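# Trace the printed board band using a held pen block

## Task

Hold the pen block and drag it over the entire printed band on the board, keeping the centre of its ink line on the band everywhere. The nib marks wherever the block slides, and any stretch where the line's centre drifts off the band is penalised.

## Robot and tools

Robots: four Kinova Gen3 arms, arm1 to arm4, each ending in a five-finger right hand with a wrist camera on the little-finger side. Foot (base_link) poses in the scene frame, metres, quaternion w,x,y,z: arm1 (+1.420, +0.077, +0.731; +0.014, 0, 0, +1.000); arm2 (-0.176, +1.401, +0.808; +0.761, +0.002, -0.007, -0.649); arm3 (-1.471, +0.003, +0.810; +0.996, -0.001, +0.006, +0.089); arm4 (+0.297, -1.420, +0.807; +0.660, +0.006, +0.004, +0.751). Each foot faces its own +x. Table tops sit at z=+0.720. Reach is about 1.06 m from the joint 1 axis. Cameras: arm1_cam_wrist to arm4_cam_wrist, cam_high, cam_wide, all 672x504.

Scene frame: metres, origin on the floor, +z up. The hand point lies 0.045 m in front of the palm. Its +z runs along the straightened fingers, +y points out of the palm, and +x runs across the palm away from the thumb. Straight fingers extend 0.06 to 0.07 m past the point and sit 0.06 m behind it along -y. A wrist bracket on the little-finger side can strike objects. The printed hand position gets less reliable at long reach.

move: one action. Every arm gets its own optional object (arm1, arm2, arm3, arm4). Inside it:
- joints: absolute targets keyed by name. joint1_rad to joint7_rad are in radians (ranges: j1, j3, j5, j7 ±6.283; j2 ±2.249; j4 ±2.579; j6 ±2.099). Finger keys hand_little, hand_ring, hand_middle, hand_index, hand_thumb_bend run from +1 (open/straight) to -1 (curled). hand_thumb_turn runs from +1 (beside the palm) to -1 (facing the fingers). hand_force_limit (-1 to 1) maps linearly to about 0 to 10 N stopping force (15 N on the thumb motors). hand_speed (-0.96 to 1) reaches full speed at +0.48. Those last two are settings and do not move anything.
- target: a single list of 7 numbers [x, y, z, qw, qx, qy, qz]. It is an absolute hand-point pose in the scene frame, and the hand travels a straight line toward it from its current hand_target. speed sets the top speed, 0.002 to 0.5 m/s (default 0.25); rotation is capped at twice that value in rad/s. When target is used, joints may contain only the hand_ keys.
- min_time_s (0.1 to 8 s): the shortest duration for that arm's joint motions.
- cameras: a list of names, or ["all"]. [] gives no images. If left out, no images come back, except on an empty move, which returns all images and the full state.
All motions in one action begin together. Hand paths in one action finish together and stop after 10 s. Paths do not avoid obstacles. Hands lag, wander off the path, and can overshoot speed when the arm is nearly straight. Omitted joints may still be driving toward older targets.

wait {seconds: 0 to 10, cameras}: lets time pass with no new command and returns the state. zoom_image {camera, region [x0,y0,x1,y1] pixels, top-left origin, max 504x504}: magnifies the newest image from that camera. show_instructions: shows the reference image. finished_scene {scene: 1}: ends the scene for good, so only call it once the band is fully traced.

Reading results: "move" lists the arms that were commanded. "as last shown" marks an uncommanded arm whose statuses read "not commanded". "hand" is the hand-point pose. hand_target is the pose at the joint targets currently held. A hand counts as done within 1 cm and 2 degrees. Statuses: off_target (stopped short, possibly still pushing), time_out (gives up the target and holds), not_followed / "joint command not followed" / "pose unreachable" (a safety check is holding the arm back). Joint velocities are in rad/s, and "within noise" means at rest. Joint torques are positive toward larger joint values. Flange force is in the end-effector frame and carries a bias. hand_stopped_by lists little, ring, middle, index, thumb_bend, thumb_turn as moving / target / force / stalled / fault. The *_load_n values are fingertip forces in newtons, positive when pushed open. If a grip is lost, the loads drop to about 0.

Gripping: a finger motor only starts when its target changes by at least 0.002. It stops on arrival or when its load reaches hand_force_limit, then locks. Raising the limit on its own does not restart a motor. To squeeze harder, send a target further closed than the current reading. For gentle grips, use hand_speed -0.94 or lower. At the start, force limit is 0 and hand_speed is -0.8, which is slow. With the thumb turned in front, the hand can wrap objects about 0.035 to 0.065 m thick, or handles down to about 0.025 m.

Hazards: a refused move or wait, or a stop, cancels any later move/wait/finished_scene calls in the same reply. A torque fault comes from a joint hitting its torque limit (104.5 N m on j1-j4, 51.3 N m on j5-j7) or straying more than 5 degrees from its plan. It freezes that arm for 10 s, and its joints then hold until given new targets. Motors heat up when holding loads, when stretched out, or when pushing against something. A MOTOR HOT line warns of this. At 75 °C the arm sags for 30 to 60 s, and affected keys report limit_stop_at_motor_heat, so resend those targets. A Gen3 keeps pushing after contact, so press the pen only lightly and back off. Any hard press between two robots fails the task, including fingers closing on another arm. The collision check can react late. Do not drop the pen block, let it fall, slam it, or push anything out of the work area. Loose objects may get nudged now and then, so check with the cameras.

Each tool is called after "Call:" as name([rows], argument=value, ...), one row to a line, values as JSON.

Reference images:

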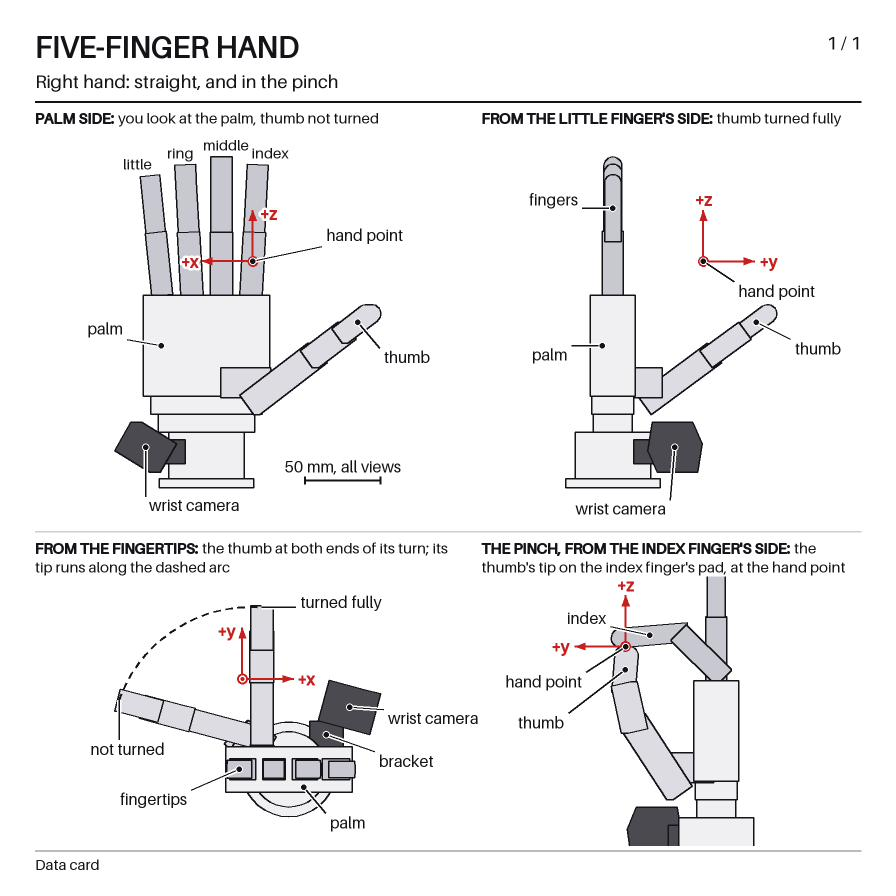

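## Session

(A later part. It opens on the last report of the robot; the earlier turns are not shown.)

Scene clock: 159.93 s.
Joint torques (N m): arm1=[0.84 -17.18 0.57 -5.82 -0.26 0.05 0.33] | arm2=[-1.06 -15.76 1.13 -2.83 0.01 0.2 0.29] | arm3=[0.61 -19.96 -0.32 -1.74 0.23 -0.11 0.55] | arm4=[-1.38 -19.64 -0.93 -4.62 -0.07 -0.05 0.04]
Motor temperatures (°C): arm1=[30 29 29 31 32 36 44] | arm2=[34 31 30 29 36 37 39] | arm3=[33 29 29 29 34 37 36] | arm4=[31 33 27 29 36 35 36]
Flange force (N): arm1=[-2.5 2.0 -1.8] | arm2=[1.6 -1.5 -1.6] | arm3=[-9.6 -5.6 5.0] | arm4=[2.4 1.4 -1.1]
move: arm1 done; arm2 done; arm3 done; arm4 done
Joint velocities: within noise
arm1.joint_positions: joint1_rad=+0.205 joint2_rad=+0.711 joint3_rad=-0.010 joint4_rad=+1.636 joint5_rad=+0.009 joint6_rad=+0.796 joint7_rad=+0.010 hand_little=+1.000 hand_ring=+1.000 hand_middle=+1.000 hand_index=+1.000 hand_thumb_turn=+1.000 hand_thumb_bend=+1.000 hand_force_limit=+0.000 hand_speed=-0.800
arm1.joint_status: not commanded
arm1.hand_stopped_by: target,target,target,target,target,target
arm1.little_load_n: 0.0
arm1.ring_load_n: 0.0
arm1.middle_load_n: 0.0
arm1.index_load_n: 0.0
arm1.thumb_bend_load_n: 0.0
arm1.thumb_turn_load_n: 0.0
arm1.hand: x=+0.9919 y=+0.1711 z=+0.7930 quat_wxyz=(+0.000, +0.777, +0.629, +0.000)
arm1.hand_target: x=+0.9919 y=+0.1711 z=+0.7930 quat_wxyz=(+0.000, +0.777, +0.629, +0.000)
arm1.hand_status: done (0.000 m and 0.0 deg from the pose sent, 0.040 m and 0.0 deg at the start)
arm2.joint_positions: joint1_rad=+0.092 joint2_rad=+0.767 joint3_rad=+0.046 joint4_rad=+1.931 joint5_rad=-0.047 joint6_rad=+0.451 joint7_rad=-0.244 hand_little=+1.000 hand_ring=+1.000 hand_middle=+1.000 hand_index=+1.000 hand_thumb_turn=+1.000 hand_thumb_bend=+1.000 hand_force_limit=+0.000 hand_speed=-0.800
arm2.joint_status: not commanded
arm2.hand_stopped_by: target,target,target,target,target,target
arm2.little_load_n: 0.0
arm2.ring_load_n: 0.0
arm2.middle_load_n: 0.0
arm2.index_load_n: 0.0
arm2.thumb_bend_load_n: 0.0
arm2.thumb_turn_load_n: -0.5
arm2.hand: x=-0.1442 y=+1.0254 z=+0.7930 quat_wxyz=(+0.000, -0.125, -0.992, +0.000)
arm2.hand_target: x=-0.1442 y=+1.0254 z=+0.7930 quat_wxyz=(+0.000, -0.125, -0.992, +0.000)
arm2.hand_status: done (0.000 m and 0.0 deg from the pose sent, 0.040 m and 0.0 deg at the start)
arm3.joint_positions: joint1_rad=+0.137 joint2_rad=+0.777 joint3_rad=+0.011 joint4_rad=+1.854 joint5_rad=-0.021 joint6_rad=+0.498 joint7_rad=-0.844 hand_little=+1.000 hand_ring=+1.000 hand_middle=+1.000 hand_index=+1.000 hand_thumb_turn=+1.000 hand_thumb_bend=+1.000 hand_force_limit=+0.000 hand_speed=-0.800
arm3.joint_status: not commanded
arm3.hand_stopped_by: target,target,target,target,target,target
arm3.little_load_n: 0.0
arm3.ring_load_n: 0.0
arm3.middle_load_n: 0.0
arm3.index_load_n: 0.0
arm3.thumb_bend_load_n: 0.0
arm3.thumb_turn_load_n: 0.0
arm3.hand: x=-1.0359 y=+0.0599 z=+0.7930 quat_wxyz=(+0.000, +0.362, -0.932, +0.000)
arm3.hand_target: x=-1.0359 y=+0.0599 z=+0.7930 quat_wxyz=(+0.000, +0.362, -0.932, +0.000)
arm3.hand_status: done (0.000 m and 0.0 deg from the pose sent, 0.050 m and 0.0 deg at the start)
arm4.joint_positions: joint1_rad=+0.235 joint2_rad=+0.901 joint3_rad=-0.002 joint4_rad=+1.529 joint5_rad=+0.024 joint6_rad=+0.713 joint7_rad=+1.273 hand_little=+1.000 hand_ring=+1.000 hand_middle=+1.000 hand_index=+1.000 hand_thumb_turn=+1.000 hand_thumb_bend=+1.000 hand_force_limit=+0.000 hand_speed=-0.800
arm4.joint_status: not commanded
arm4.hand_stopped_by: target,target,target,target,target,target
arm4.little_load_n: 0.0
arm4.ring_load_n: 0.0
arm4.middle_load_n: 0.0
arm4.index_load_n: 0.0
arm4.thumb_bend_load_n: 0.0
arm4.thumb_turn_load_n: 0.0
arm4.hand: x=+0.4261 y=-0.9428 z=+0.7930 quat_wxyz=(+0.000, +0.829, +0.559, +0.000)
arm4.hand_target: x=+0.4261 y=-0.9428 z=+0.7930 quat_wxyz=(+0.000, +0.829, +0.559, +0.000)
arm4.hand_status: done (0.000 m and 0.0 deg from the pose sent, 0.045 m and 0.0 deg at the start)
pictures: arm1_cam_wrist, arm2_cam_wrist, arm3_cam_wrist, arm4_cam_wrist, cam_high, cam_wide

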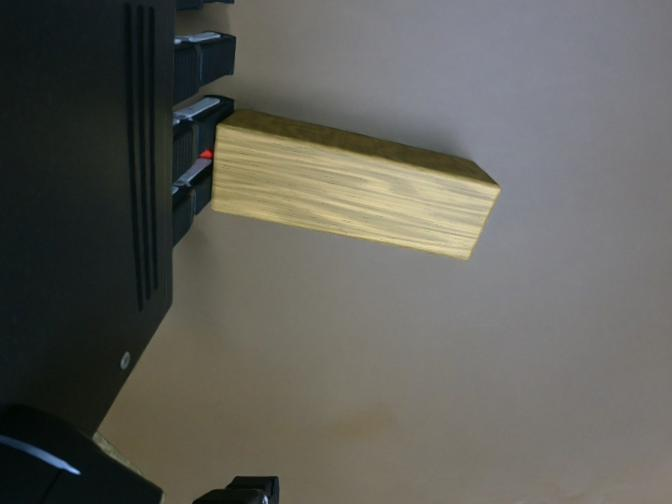

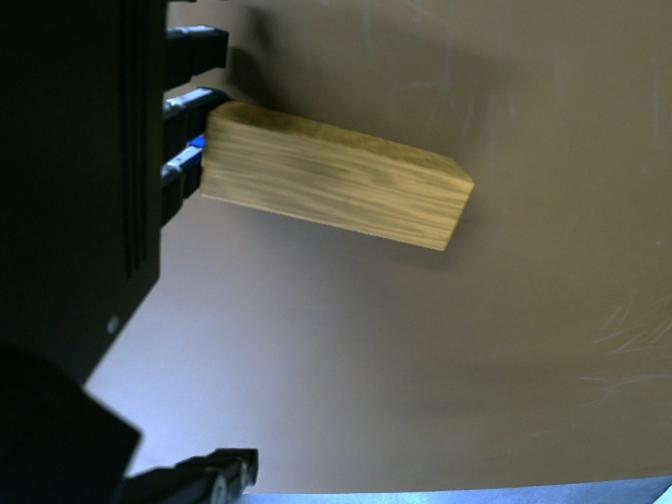

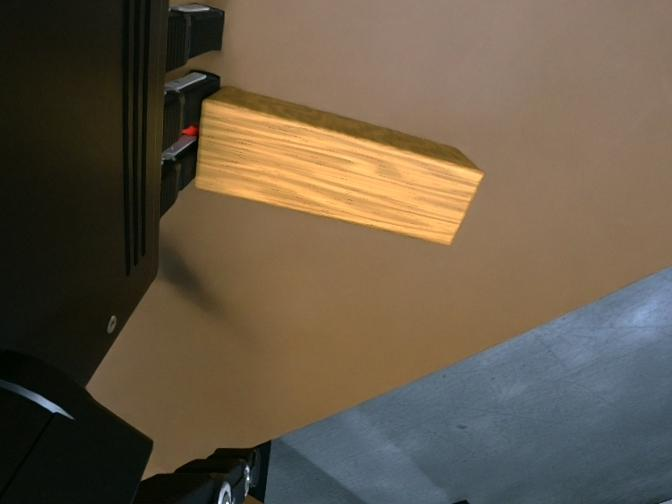

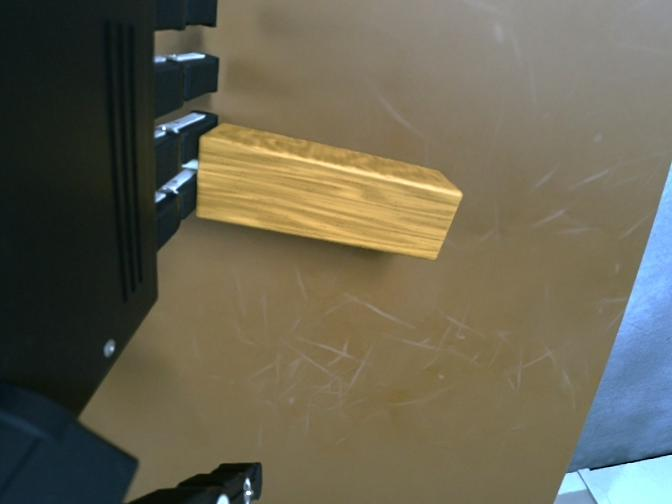

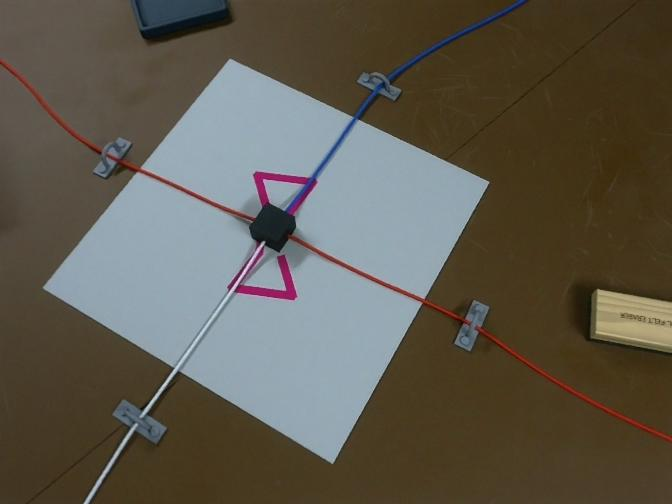

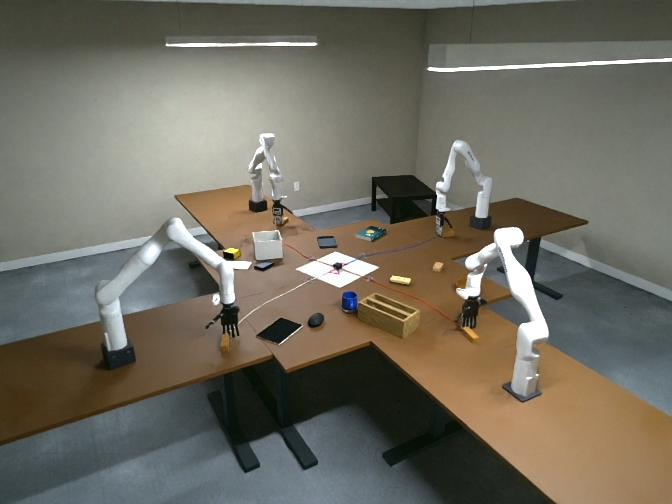

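Call:
move(arm1={"target": [0.9997, 0.1694, 0.793, 0, 0.7771, 0.6293, 0], "speed": 0.03}, arm2={"target": [-0.1422, 1.0331, 0.793, 0, 0.1253, 0.9921, 0], "speed": 0.03}, arm3={"target": [-1.0413, 0.0658, 0.793, 0, -0.3624, 0.9320, 0], "speed": 0.03}, arm4={"target": [0.4354, -0.9466, 0.793, 0, 0.8290, 0.5592, 0], "speed": 0.03}, cameras=["cam_high", "cam_wide"])

Call:
zoom_image(camera="cam_wide", region=[200, 200, 500, 370])

Call:
zoom_image(camera="cam_high", region=[380, 250, 672, 470])

Scene clock: 191.73 s.
Joint torques (N m): arm1=[0.86 -16.89 0.54 -5.7 -0.26 0.05 0.34] | arm2=[-1.07 -15.6 1.05 -2.67 0.01 0.17 0.34] | arm3=[0.52 -19.68 -0.33 -1.54 0.17 -0.02 0.59] | arm4=[-1.39 -19.56 -0.93 -4.59 -0.06 -0.04 0.03]
Motor temperatures (°C): arm1=[30 30 29 31 32 36 44] | arm2=[33 31 29 29 36 37 39] | arm3=[33 29 29 29 34 37 36] | arm4=[31 33 27 29 35 35 36]
Flange force (N): arm1=[-2.6 1.9 -1.8] | arm2=[1.4 -1.7 -1.5] | arm3=[-9.5 -5.5 5.1] | arm4=[2.3 1.5 -1.1]
move: arm1 done; arm2 done; arm3 done; arm4 done
Joint velocities: within noise
arm1.joint_positions: joint1_rad=+0.206 joint2_rad=+0.697 joint3_rad=-0.011 joint4_rad=+1.665 joint5_rad=+0.009 joint6_rad=+0.780 joint7_rad=+0.010 hand_little=+1.000 hand_ring=+1.000 hand_middle=+1.000 hand_index=+1.000 hand_thumb_turn=+1.000 hand_thumb_bend=+1.000 hand_force_limit=+0.000 hand_speed=-0.800
arm1.joint_status: not commanded
arm1.hand_stopped_by: target,target,target,target,target,target
arm1.little_load_n: 0.0
arm1.ring_load_n: 0.0
arm1.middle_load_n: 0.0
arm1.index_load_n: 0.0
arm1.thumb_bend_load_n: 0.0
arm1.thumb_turn_load_n: 0.0
arm1.hand: x=+0.9997 y=+0.1694 z=+0.7930 quat_wxyz=(+0.000, +0.777, +0.629, +0.000)
arm1.hand_target: x=+0.9997 y=+0.1694 z=+0.7930 quat_wxyz=(+0.000, +0.777, +0.629, +0.000)
arm1.hand_status: done (0.000 m and 0.0 deg from the pose sent, 0.008 m and 0.0 deg at the start)
arm2.joint_positions: joint1_rad=+0.086 joint2_rad=+0.759 joint3_rad=+0.046 joint4_rad=+1.957 joint5_rad=-0.048 joint6_rad=+0.433 joint7_rad=-0.248 hand_little=+1.000 hand_ring=+1.000 hand_middle=+1.000 hand_index=+1.000 hand_thumb_turn=+1.000 hand_thumb_bend=+1.000 hand_force_limit=+0.000 hand_speed=-0.800
arm2.joint_status: not commanded
arm2.hand_stopped_by: target,target,target,target,target,target
arm2.little_load_n: 0.0
arm2.ring_load_n: 0.0
arm2.middle_load_n: 0.0
arm2.index_load_n: 0.0
arm2.thumb_bend_load_n: 0.0
arm2.thumb_turn_load_n: 0.0
arm2.hand: x=-0.1422 y=+1.0331 z=+0.7930 quat_wxyz=(+0.000, -0.125, -0.992, +0.000)
arm2.hand_target: x=-0.1422 y=+1.0331 z=+0.7930 quat_wxyz=(+0.000, -0.125, -0.992, +0.000)
arm2.hand_status: done (0.000 m and 0.0 deg from the pose sent, 0.008 m and 0.0 deg at the start)
arm3.joint_positions: joint1_rad=+0.123 joint2_rad=+0.771 joint3_rad=+0.012 joint4_rad=+1.874 joint5_rad=-0.023 joint6_rad=+0.485 joint7_rad=-0.856 hand_little=+1.000 hand_ring=+1.000 hand_middle=+1.000 hand_index=+1.000 hand_thumb_turn=+1.000 hand_thumb_bend=+1.000 hand_force_limit=+0.000 hand_speed=-0.800
arm3.joint_status: not commanded
arm3.hand_stopped_by: target,target,target,target,target,target
arm3.little_load_n: 0.5
arm3.ring_load_n: -0.5
arm3.middle_load_n: 0.0
arm3.index_load_n: 0.0
arm3.thumb_bend_load_n: -0.5
arm3.thumb_turn_load_n: 0.0
arm3.hand: x=-1.0413 y=+0.0658 z=+0.7930 quat_wxyz=(+0.000, +0.362, -0.932, +0.000)
arm3.hand_target: x=-1.0413 y=+0.0658 z=+0.7930 quat_wxyz=(+0.000, +0.362, -0.932, +0.000)
arm3.hand_status: done (0.000 m and 0.0 deg from the pose sent, 0.008 m and 0.0 deg at the start)
arm4.joint_positions: joint1_rad=+0.254 joint2_rad=+0.897 joint3_rad=-0.004 joint4_rad=+1.538 joint5_rad=+0.026 joint6_rad=+0.708 joint7_rad=+1.289 hand_little=+1.000 hand_ring=+1.000 hand_middle=+1.000 hand_index=+1.000 hand_thumb_turn=+1.000 hand_thumb_bend=+1.000 hand_force_limit=+0.000 hand_speed=-0.800
arm4.joint_status: not commanded
arm4.hand_stopped_by: target,target,target,target,target,target
arm4.little_load_n: 0.0
arm4.ring_load_n: -0.5
arm4.middle_load_n: 0.0
arm4.index_load_n: 0.0
arm4.thumb_bend_load_n: -0.5
arm4.thumb_turn_load_n: 0.0
arm4.hand: x=+0.4354 y=-0.9466 z=+0.7930 quat_wxyz=(+0.000, +0.829, +0.559, +0.000)
arm4.hand_target: x=+0.4354 y=-0.9466 z=+0.7930 quat_wxyz=(+0.000, +0.829, +0.559, +0.000)
arm4.hand_status: done (0.000 m and 0.0 deg from the pose sent, 0.010 m and 0.0 deg at the start)

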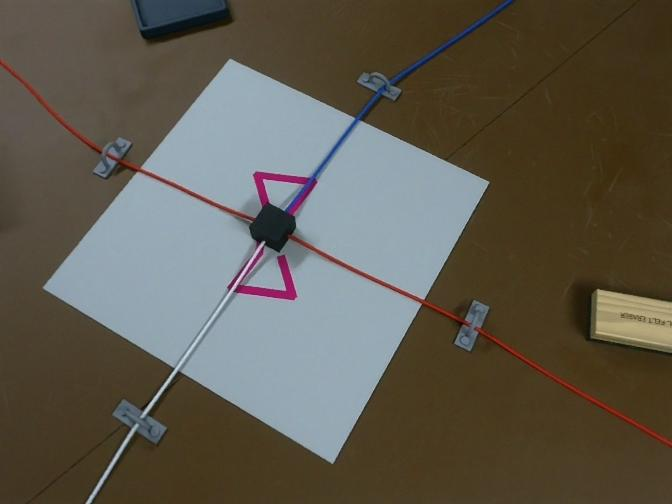

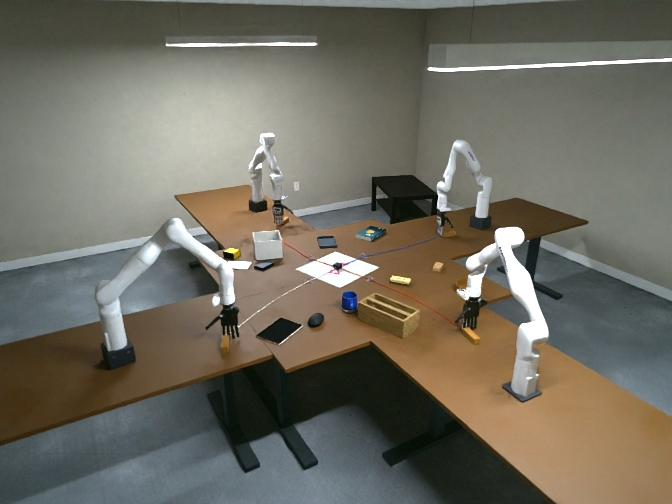

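Scaled by 1.680 from the camera's image (finer frame: 960x720).

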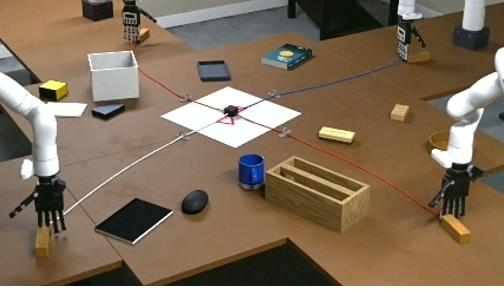

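Scaled by 1.726 from the camera's image (finer frame: 960x720).

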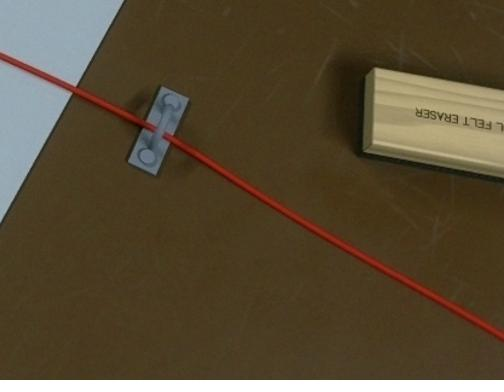

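Call:
move(arm1={"target": [1.0056, 0.1682, 0.793, 0, 0.7771, 0.6293, 0], "speed": 0.03}, arm2={"target": [-0.1402, 1.0408, 0.793, 0, 0.1253, 0.9921, 0], "speed": 0.03}, arm3={"target": [-1.0514, 0.0769, 0.793, 0, -0.3624, 0.9320, 0], "speed": 0.03}, arm4={"target": [0.4447, -0.9503, 0.793, 0, 0.8290, 0.5592, 0], "speed": 0.03}, cameras=["cam_high", "cam_wide"])

Call:
zoom_image(camera="cam_wide", region=[200, 200, 500, 370])

Call:
zoom_image(camera="cam_high", region=[0, 30, 300, 260])

Scene clock: 196.30 s.
Joint torques (N m): arm1=[0.86 -16.69 0.56 -5.63 -0.23 0.06 0.31] | arm2=[-1.12 -14.48 1.01 -0.35 0.07 1.43 0.34] | arm3=[0.6 -19.32 -0.33 -1.5 0.2 -0.07 0.56] | arm4=[-0.68 -18.98 -0.24 -3.56 0.25 0.51 0.06]
Motor temperatures (°C): arm1=[30 30 29 31 32 36 44] | arm2=[33 31 29 29 36 37 39] | arm3=[33 29 29 29 34 37 36] | arm4=[31 33 27 29 35 35 36]
Flange force (N): arm1=[-2.6 1.9 -1.8] | arm2=[0.8 -5.2 -0.8] | arm3=[-9.4 -4.7 5.0] | arm4=[3.8 -0.1 -1.2]
move: arm1 done; arm2 done; arm3 done; arm4 done
Joint velocities: within noise
arm1.joint_positions: joint1_rad=+0.207 joint2_rad=+0.687 joint3_rad=-0.011 joint4_rad=+1.688 joint5_rad=+0.009 joint6_rad=+0.767 joint7_rad=+0.010 hand_little=+1.000 hand_ring=+1.000 hand_middle=+1.000 hand_index=+1.000 hand_thumb_turn=+1.000 hand_thumb_bend=+1.000 hand_force_limit=+0.000 hand_speed=-0.800
arm1.joint_status: not commanded
arm1.hand_stopped_by: target,target,target,target,target,target
arm1.little_load_n: 0.0
arm1.ring_load_n: 0.0
arm1.middle_load_n: 0.0
arm1.index_load_n: 0.0
arm1.thumb_bend_load_n: 0.0
arm1.thumb_turn_load_n: 0.0
arm1.hand: x=+1.0056 y=+0.1682 z=+0.7930 quat_wxyz=(+0.000, +0.777, +0.629, +0.000)
arm1.hand_target: x=+1.0056 y=+0.1682 z=+0.7930 quat_wxyz=(+0.000, +0.777, +0.629, +0.000)
arm1.hand_status: done (0.000 m and 0.0 deg from the pose sent, 0.006 m and 0.0 deg at the start)
arm2.joint_positions: joint1_rad=+0.080 joint2_rad=+0.751 joint3_rad=+0.046 joint4_rad=+1.984 joint5_rad=-0.049 joint6_rad=+0.415 joint7_rad=-0.252 hand_little=+1.000 hand_ring=+1.000 hand_middle=+1.000 hand_index=+1.000 hand_thumb_turn=+1.000 hand_thumb_bend=+1.000 hand_force_limit=+0.000 hand_speed=-0.800
arm2.joint_status: not commanded
arm2.hand_stopped_by: target,target,target,target,target,target
arm2.little_load_n: 0.0
arm2.ring_load_n: 0.0
arm2.middle_load_n: 0.5
arm2.index_load_n: 0.0
arm2.thumb_bend_load_n: 0.0
arm2.thumb_turn_load_n: 0.0
arm2.hand: x=-0.1402 y=+1.0408 z=+0.7930 quat_wxyz=(+0.000, -0.125, -0.992, +0.000)
arm2.hand_target: x=-0.1402 y=+1.0408 z=+0.7930 quat_wxyz=(+0.000, -0.125, -0.992, +0.000)
arm2.hand_status: done (0.000 m and 0.0 deg from the pose sent, 0.008 m and 0.0 deg at the start)
arm3.joint_positions: joint1_rad=+0.094 joint2_rad=+0.759 joint3_rad=+0.015 joint4_rad=+1.909 joint5_rad=-0.028 joint6_rad=+0.461 joint7_rad=-0.878 hand_little=+1.000 hand_ring=+1.000 hand_middle=+1.000 hand_index=+1.000 hand_thumb_turn=+1.000 hand_thumb_bend=+1.000 hand_force_limit=+0.000 hand_speed=-0.800
arm3.joint_status: not commanded
arm3.hand_stopped_by: target,target,target,target,target,target
arm3.little_load_n: 0.0
arm3.ring_load_n: 0.0
arm3.middle_load_n: 0.0
arm3.index_load_n: 0.0
arm3.thumb_bend_load_n: -0.5
arm3.thumb_turn_load_n: 0.0
arm3.hand: x=-1.0514 y=+0.0769 z=+0.7930 quat_wxyz=(+0.000, +0.362, -0.932, +0.000)
arm3.hand_target: x=-1.0514 y=+0.0769 z=+0.7930 quat_wxyz=(+0.000, +0.362, -0.932, +0.000)
arm3.hand_status: done (0.000 m and 0.0 deg from the pose sent, 0.015 m and 0.0 deg at the start)
arm4.joint_positions: joint1_rad=+0.273 joint2_rad=+0.893 joint3_rad=-0.005 joint4_rad=+1.546 joint5_rad=+0.029 joint6_rad=+0.703 joint7_rad=+1.306 hand_little=+1.000 hand_ring=+1.000 hand_middle=+1.000 hand_index=+1.000 hand_thumb_turn=+1.000 hand_thumb_bend=+1.000 hand_force_limit=+0.000 hand_speed=-0.800
arm4.joint_status: not commanded
arm4.hand_stopped_by: target,target,target,target,target,target
arm4.little_load_n: 0.0
arm4.ring_load_n: 0.0
arm4.middle_load_n: 0.5
arm4.index_load_n: 0.0
arm4.thumb_bend_load_n: 0.0
arm4.thumb_turn_load_n: 0.0
arm4.hand: x=+0.4447 y=-0.9503 z=+0.7930 quat_wxyz=(+0.000, +0.829, +0.559, +0.000)
arm4.hand_target: x=+0.4447 y=-0.9503 z=+0.7930 quat_wxyz=(+0.000, +0.829, +0.559, +0.000)
arm4.hand_status: done (0.000 m and 0.0 deg from the pose sent, 0.010 m and 0.0 deg at the start)

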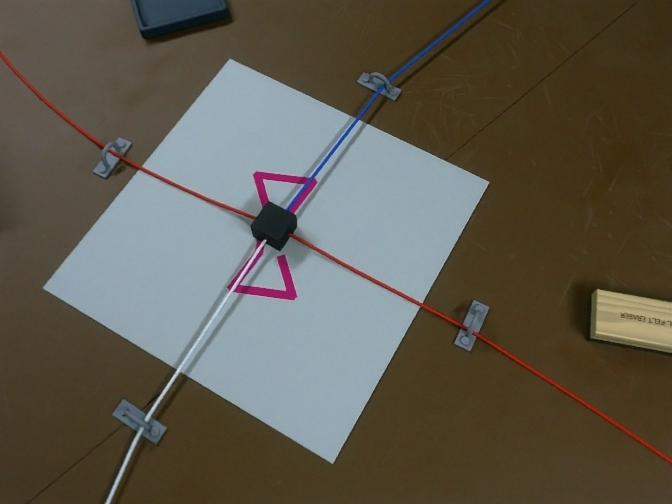

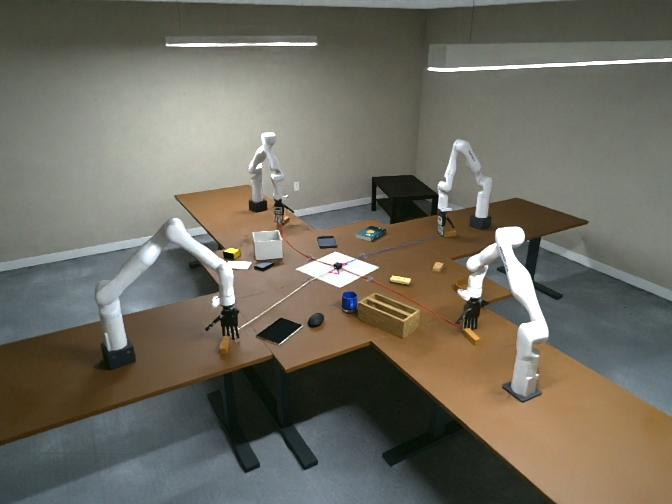

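Scaled by 1.680 from the camera's image (finer frame: 960x720).

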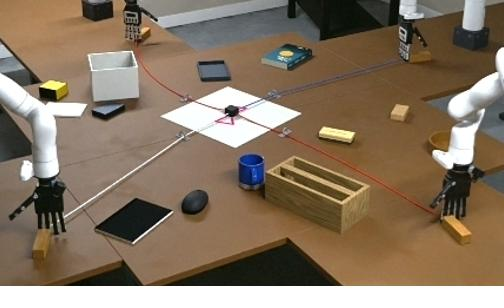

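Scaled by 1.680 from the camera's image (finer frame: 960x720).

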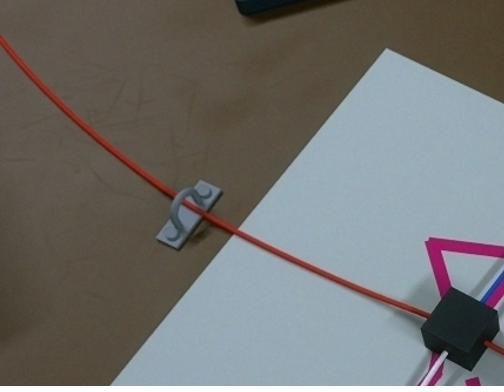

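Call:
move(arm1={"target": [1.0132, 0.1735, 0.793, 0, 0.7490, 0.6626, 0], "speed": 0.03}, arm3={"target": [-1.0671, 0.0766, 0.793, 0, -0.4027, 0.9153, 0], "speed": 0.03}, cameras=["cam_high", "arm3_cam_wrist", "arm1_cam_wrist"])

Call:
zoom_image(camera="cam_high", region=[220, 160, 330, 305])

Scene clock: 202.63 s.
Joint torques (N m): arm1=[1.31 -16.2 0.89 -4.46 0 0.79 0.4] | arm2=[-1.06 -14.71 1.02 -0.8 0.07 1.16 0.37] | arm3=[0.55 -19.03 -0.39 -1.19 0.21 0.02 0.61] | arm4=[-0.63 -18.88 -0.18 -3.43 0.29 0.59 0.1]
Motor temperatures (°C): arm1=[30 30 29 31 32 36 44] | arm2=[33 31 29 29 36 37 39] | arm3=[33 29 29 29 34 37 36] | arm4=[31 33 27 29 35 35 36]
Flange force (N): arm1=[-3.6 -0.6 -1.4] | arm2=[0.7 -4.5 -0.8] | arm3=[-9.0 -5.6 5.5] | arm4=[3.9 -0.3 -1.2]
move: arm1 done; arm3 done
Joint velocities: within noise
arm1.joint_positions: joint1_rad=+0.225 joint2_rad=+0.681 joint3_rad=-0.035 joint4_rad=+1.701 joint5_rad=+0.032 joint6_rad=+0.761 joint7_rad=+0.081 hand_little=+1.000 hand_ring=+1.000 hand_middle=+1.000 hand_index=+1.000 hand_thumb_turn=+1.000 hand_thumb_bend=+1.000 hand_force_limit=+0.000 hand_speed=-0.800
arm1.joint_status: not commanded
arm1.hand_stopped_by: target,target,target,target,target,target
arm1.little_load_n: 0.0
arm1.ring_load_n: 0.0
arm1.middle_load_n: 0.0
arm1.index_load_n: 0.0
arm1.thumb_bend_load_n: 0.0
arm1.thumb_turn_load_n: 0.0
arm1.hand: x=+1.0132 y=+0.1735 z=+0.7930 quat_wxyz=(+0.000, +0.749, +0.663, +0.000)
arm1.hand_target: x=+1.0132 y=+0.1735 z=+0.7930 quat_wxyz=(+0.000, +0.749, +0.663, +0.000)
arm1.hand_status: done (0.000 m and 0.0 deg from the pose sent, 0.009 m and 5.0 deg at the start)
arm2, arm4: as last shown
arm2.middle_load_n: 0.0
arm3.joint_positions: joint1_rad=+0.103 joint2_rad=+0.748 joint3_rad=-0.005 joint4_rad=+1.943 joint5_rad=+0.004 joint6_rad=+0.438 joint7_rad=-0.826 hand_little=+1.000 hand_ring=+1.000 hand_middle=+1.000 hand_index=+1.000 hand_thumb_turn=+1.000 hand_thumb_bend=+1.000 hand_force_limit=+0.000 hand_speed=-0.800
arm3.joint_status: not commanded
arm3.hand_stopped_by: target,target,target,target,target,target
arm3.little_load_n: 0.0
arm3.ring_load_n: 0.0
arm3.middle_load_n: 0.0
arm3.index_load_n: 0.5
arm3.thumb_bend_load_n: -0.5
arm3.thumb_turn_load_n: 0.0
arm3.hand: x=-1.0671 y=+0.0766 z=+0.7930 quat_wxyz=(+0.000, +0.403, -0.915, +0.000)
arm3.hand_target: x=-1.0671 y=+0.0766 z=+0.7930 quat_wxyz=(+0.000, +0.403, -0.915, +0.000)
arm3.hand_status: done (0.000 m and 0.0 deg from the pose sent, 0.016 m and 5.0 deg at the start)
arm4.ring_load_n: -0.5
arm4.middle_load_n: 0.0
pictures: arm1_cam_wrist, arm3_cam_wrist, cam_high

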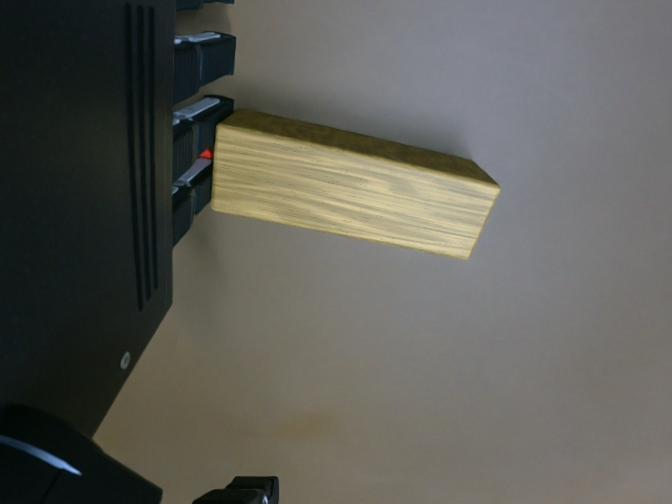

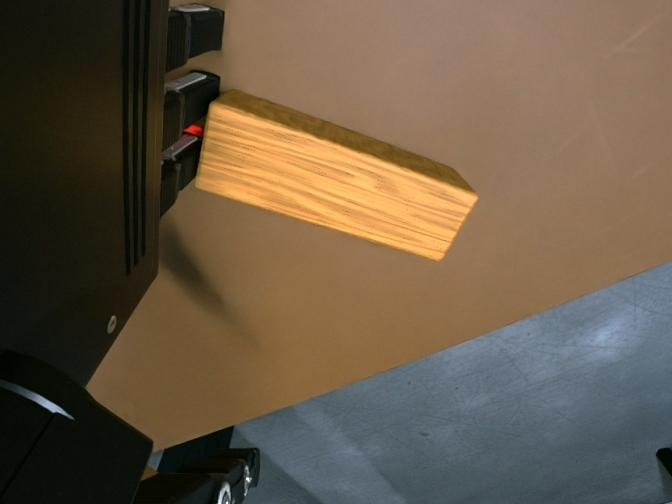

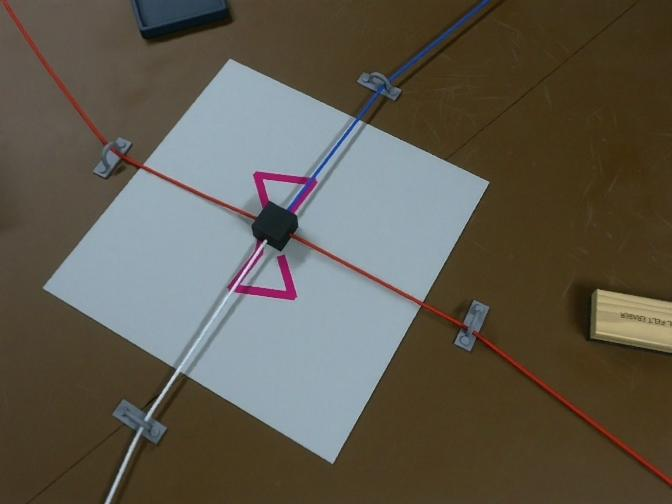

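Scaled by 3.476 from the camera's image (finer frame: 960x720).

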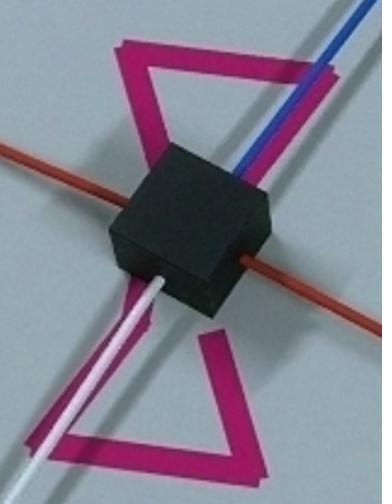

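Call:
move(arm1={"target": [1.0153, 0.1807, 0.793, 0, 0.7009, 0.7133, 0], "speed": 0.03}, arm2={"target": [-0.1457, 1.0433, 0.793, 0, 0.0698, 0.9976, 0], "speed": 0.03}, arm3={"target": [-1.0828, 0.0676, 0.793, 0, -0.5225, 0.8526, 0], "speed": 0.03}, arm4={"target": [0.4345, -0.9613, 0.793, 0, 0.8988, 0.4384, 0], "speed": 0.03}, cameras=["all"])

Call:
zoom_image(camera="cam_high", region=[220, 160, 330, 305])

Scene clock: 218.60 s.
Joint torques (N m): arm1=[1.24 -16.38 0.63 -4.69 -0.07 0.72 0.39] | arm2=[-1.03 -14.94 0.96 -1.17 0.06 1.04 0.34] | arm3=[0.62 -18.88 -0.73 -0.85 0.18 0.2 0.58] | arm4=[-1.22 -19.37 -0.37 -4.35 -0.02 0.05 0.01]
Motor temperatures (°C): arm1=[30 30 29 31 32 36 44] | arm2=[33 31 29 29 36 37 39] | arm3=[33 29 29 28 34 37 36] | arm4=[31 33 27 29 35 35 36]
Flange force (N): arm1=[-3.4 -0.6 -1.3] | arm2=[1.3 -3.8 -0.9] | arm3=[-7.4 -8.0 5.9] | arm4=[3.0 0.4 -1.2]
move: arm1 done; arm2 done; arm3 done; arm4 done
Joint velocities: within noise
arm1.joint_positions: joint1_rad=+0.247 joint2_rad=+0.686 joint3_rad=-0.073 joint4_rad=+1.692 joint5_rad=+0.066 joint6_rad=+0.768 joint7_rad=+0.188 hand_little=+1.000 hand_ring=+1.000 hand_middle=+1.000 hand_index=+1.000 hand_thumb_turn=+1.000 hand_thumb_bend=+1.000 hand_force_limit=+0.000 hand_speed=-0.800
arm1.joint_status: not commanded
arm1.hand_stopped_by: target,target,target,target,target,target
arm1.little_load_n: 0.0
arm1.ring_load_n: 0.0
arm1.middle_load_n: 0.0
arm1.index_load_n: 0.0
arm1.thumb_bend_load_n: 0.0
arm1.thumb_turn_load_n: 0.0
arm1.hand: x=+1.0153 y=+0.1807 z=+0.7930 quat_wxyz=(+0.000, +0.701, +0.713, +0.000)
arm1.hand_target: x=+1.0153 y=+0.1807 z=+0.7930 quat_wxyz=(+0.000, +0.701, +0.713, +0.000)
arm1.hand_status: done (0.000 m and 0.0 deg from the pose sent, 0.008 m and 8.0 deg at the start)
arm2.joint_positions: joint1_rad=+0.097 joint2_rad=+0.752 joint3_rad=+0.021 joint4_rad=+1.976 joint5_rad=-0.006 joint6_rad=+0.421 joint7_rad=-0.181 hand_little=+1.000 hand_ring=+1.000 hand_middle=+1.000 hand_index=+1.000 hand_thumb_turn=+1.000 hand_thumb_bend=+1.000 hand_force_limit=+0.000 hand_speed=-0.800
arm2.joint_status: not commanded
arm2.hand_stopped_by: target,target,target,target,target,target
arm2.little_load_n: 0.0
arm2.ring_load_n: 0.0
arm2.middle_load_n: 0.0
arm2.index_load_n: 0.0
arm2.thumb_bend_load_n: 0.0
arm2.thumb_turn_load_n: 0.0
arm2.hand: x=-0.1457 y=+1.0433 z=+0.7930 quat_wxyz=(+0.000, -0.070, -0.998, +0.000)
arm2.hand_target: x=-0.1457 y=+1.0433 z=+0.7930 quat_wxyz=(+0.000, -0.070, -0.998, +0.000)
arm2.hand_status: done (0.000 m and 0.0 deg from the pose sent, 0.006 m and 6.4 deg at the start)
arm3.joint_positions: joint1_rad=+0.148 joint2_rad=+0.749 joint3_rad=-0.070 joint4_rad=+1.940 joint5_rad=+0.106 joint6_rad=+0.444 joint7_rad=-0.649 hand_little=+1.000 hand_ring=+1.000 hand_middle=+1.000 hand_index=+1.000 hand_thumb_turn=+1.000 hand_thumb_bend=+1.000 hand_force_limit=+0.000 hand_speed=-0.800
arm3.joint_status: not commanded
arm3.hand_stopped_by: target,target,target,target,target,target
arm3.little_load_n: 0.0
arm3.ring_load_n: 0.0
arm3.middle_load_n: 0.0
arm3.index_load_n: 0.0
arm3.thumb_bend_load_n: 0.0
arm3.thumb_turn_load_n: 0.0
arm3.hand: x=-1.0828 y=+0.0676 z=+0.7930 quat_wxyz=(+0.000, +0.523, -0.853, +0.000)
arm3.hand_target: x=-1.0828 y=+0.0676 z=+0.7930 quat_wxyz=(+0.000, +0.523, -0.853, +0.000)
arm3.hand_status: done (0.000 m and 0.0 deg from the pose sent, 0.018 m and 15.5 deg at the start)
arm4.joint_positions: joint1_rad=+0.242 joint2_rad=+0.895 joint3_rad=+0.065 joint4_rad=+1.547 joint5_rad=-0.056 joint6_rad=+0.702 joint7_rad=+1.104 hand_little=+1.000 hand_ring=+1.000 hand_middle=+1.000 hand_index=+1.000 hand_thumb_turn=+1.000 hand_thumb_bend=+1.000 hand_force_limit=+0.000 hand_speed=-0.800
arm4.joint_status: not commanded
arm4.hand_stopped_by: target,target,target,target,target,target
arm4.little_load_n: 0.0
arm4.ring_load_n: 0.0
arm4.middle_load_n: 0.0
arm4.index_load_n: 0.0
arm4.thumb_bend_load_n: 0.0
arm4.thumb_turn_load_n: 0.0
arm4.hand: x=+0.4345 y=-0.9613 z=+0.7930 quat_wxyz=(+0.000, +0.899, +0.438, +0.000)
arm4.hand_target: x=+0.4345 y=-0.9613 z=+0.7930 quat_wxyz=(+0.000, +0.899, +0.438, +0.000)
arm4.hand_status: done (0.000 m and 0.0 deg from the pose sent, 0.015 m and 16.0 deg at the start)
pictures: arm1_cam_wrist, arm2_cam_wrist, arm3_cam_wrist, arm4_cam_wrist, cam_high, cam_wide

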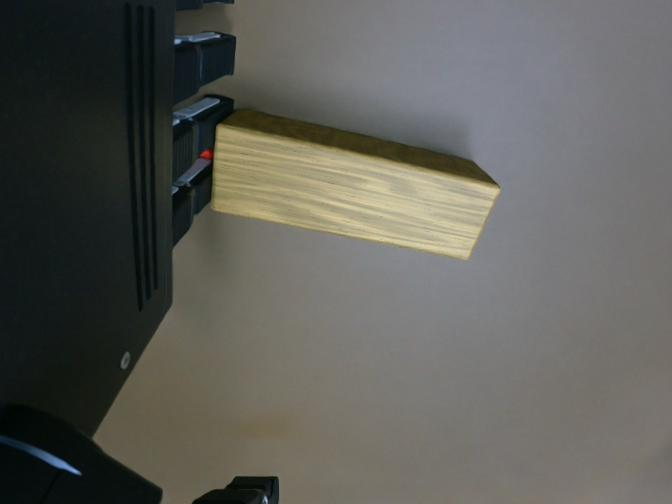

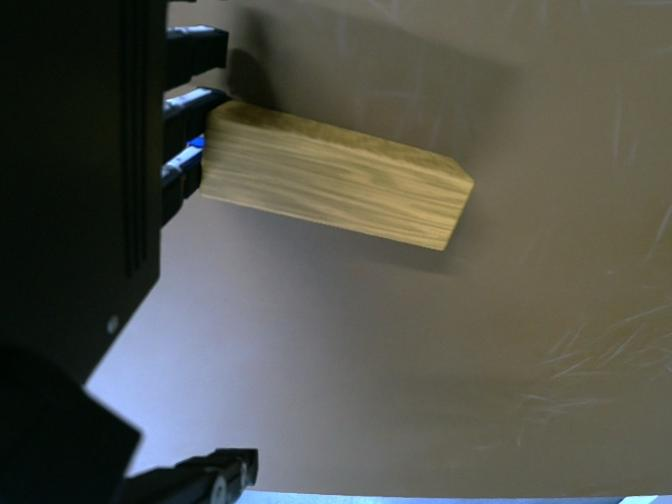

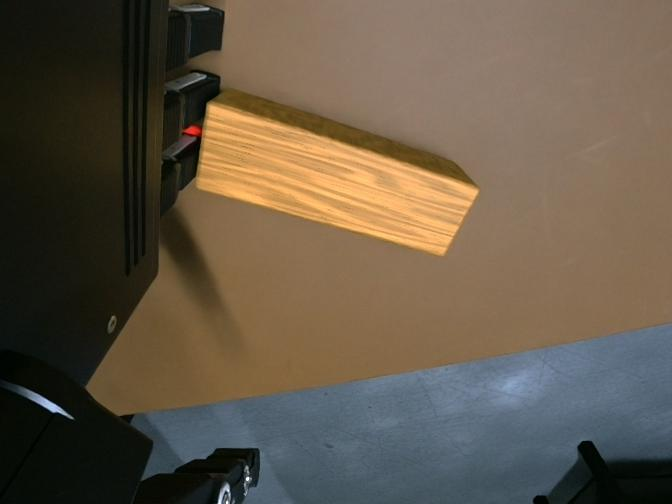

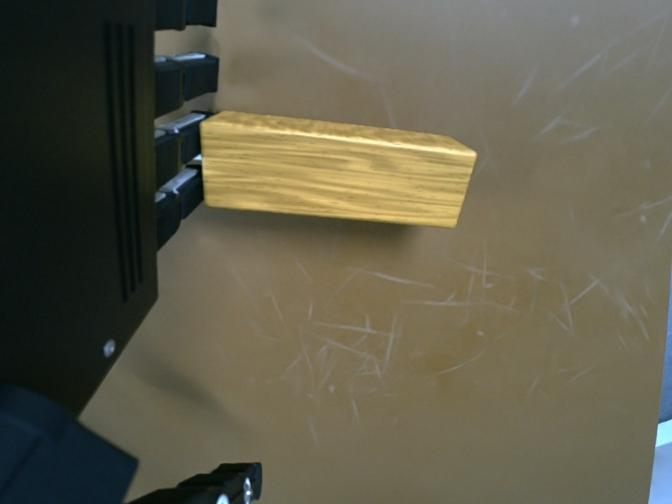

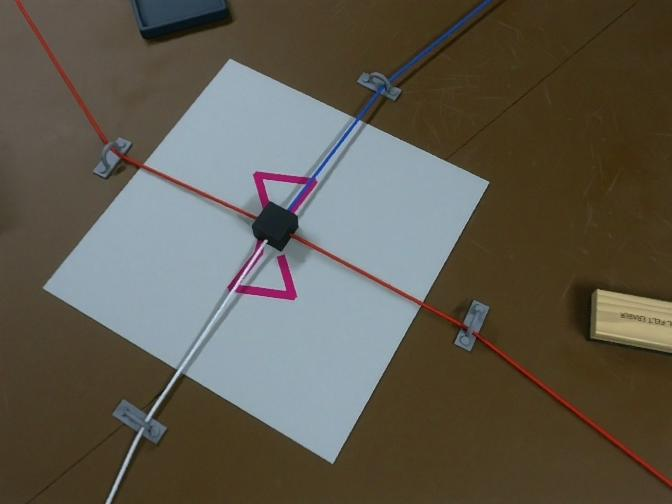

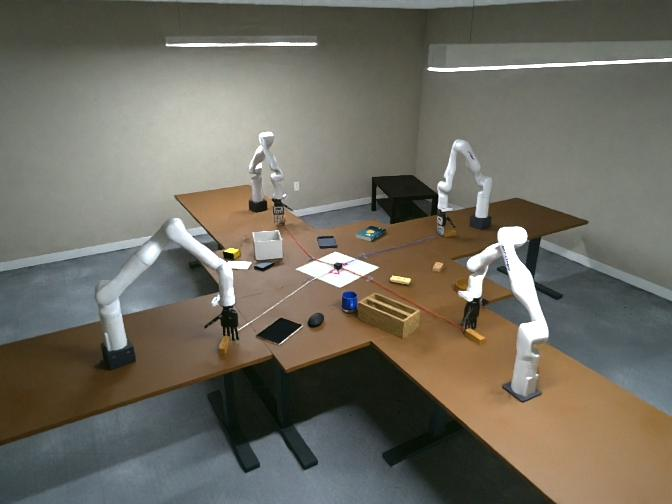

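Scaled by 3.476 from the camera's image (finer frame: 960x720).

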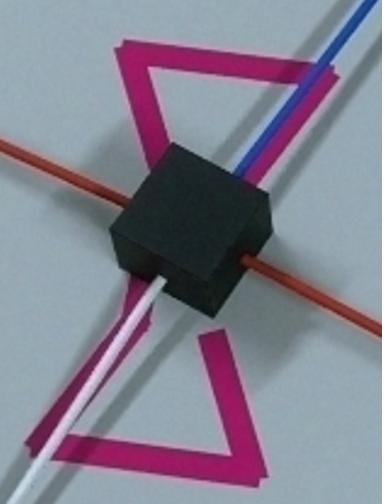

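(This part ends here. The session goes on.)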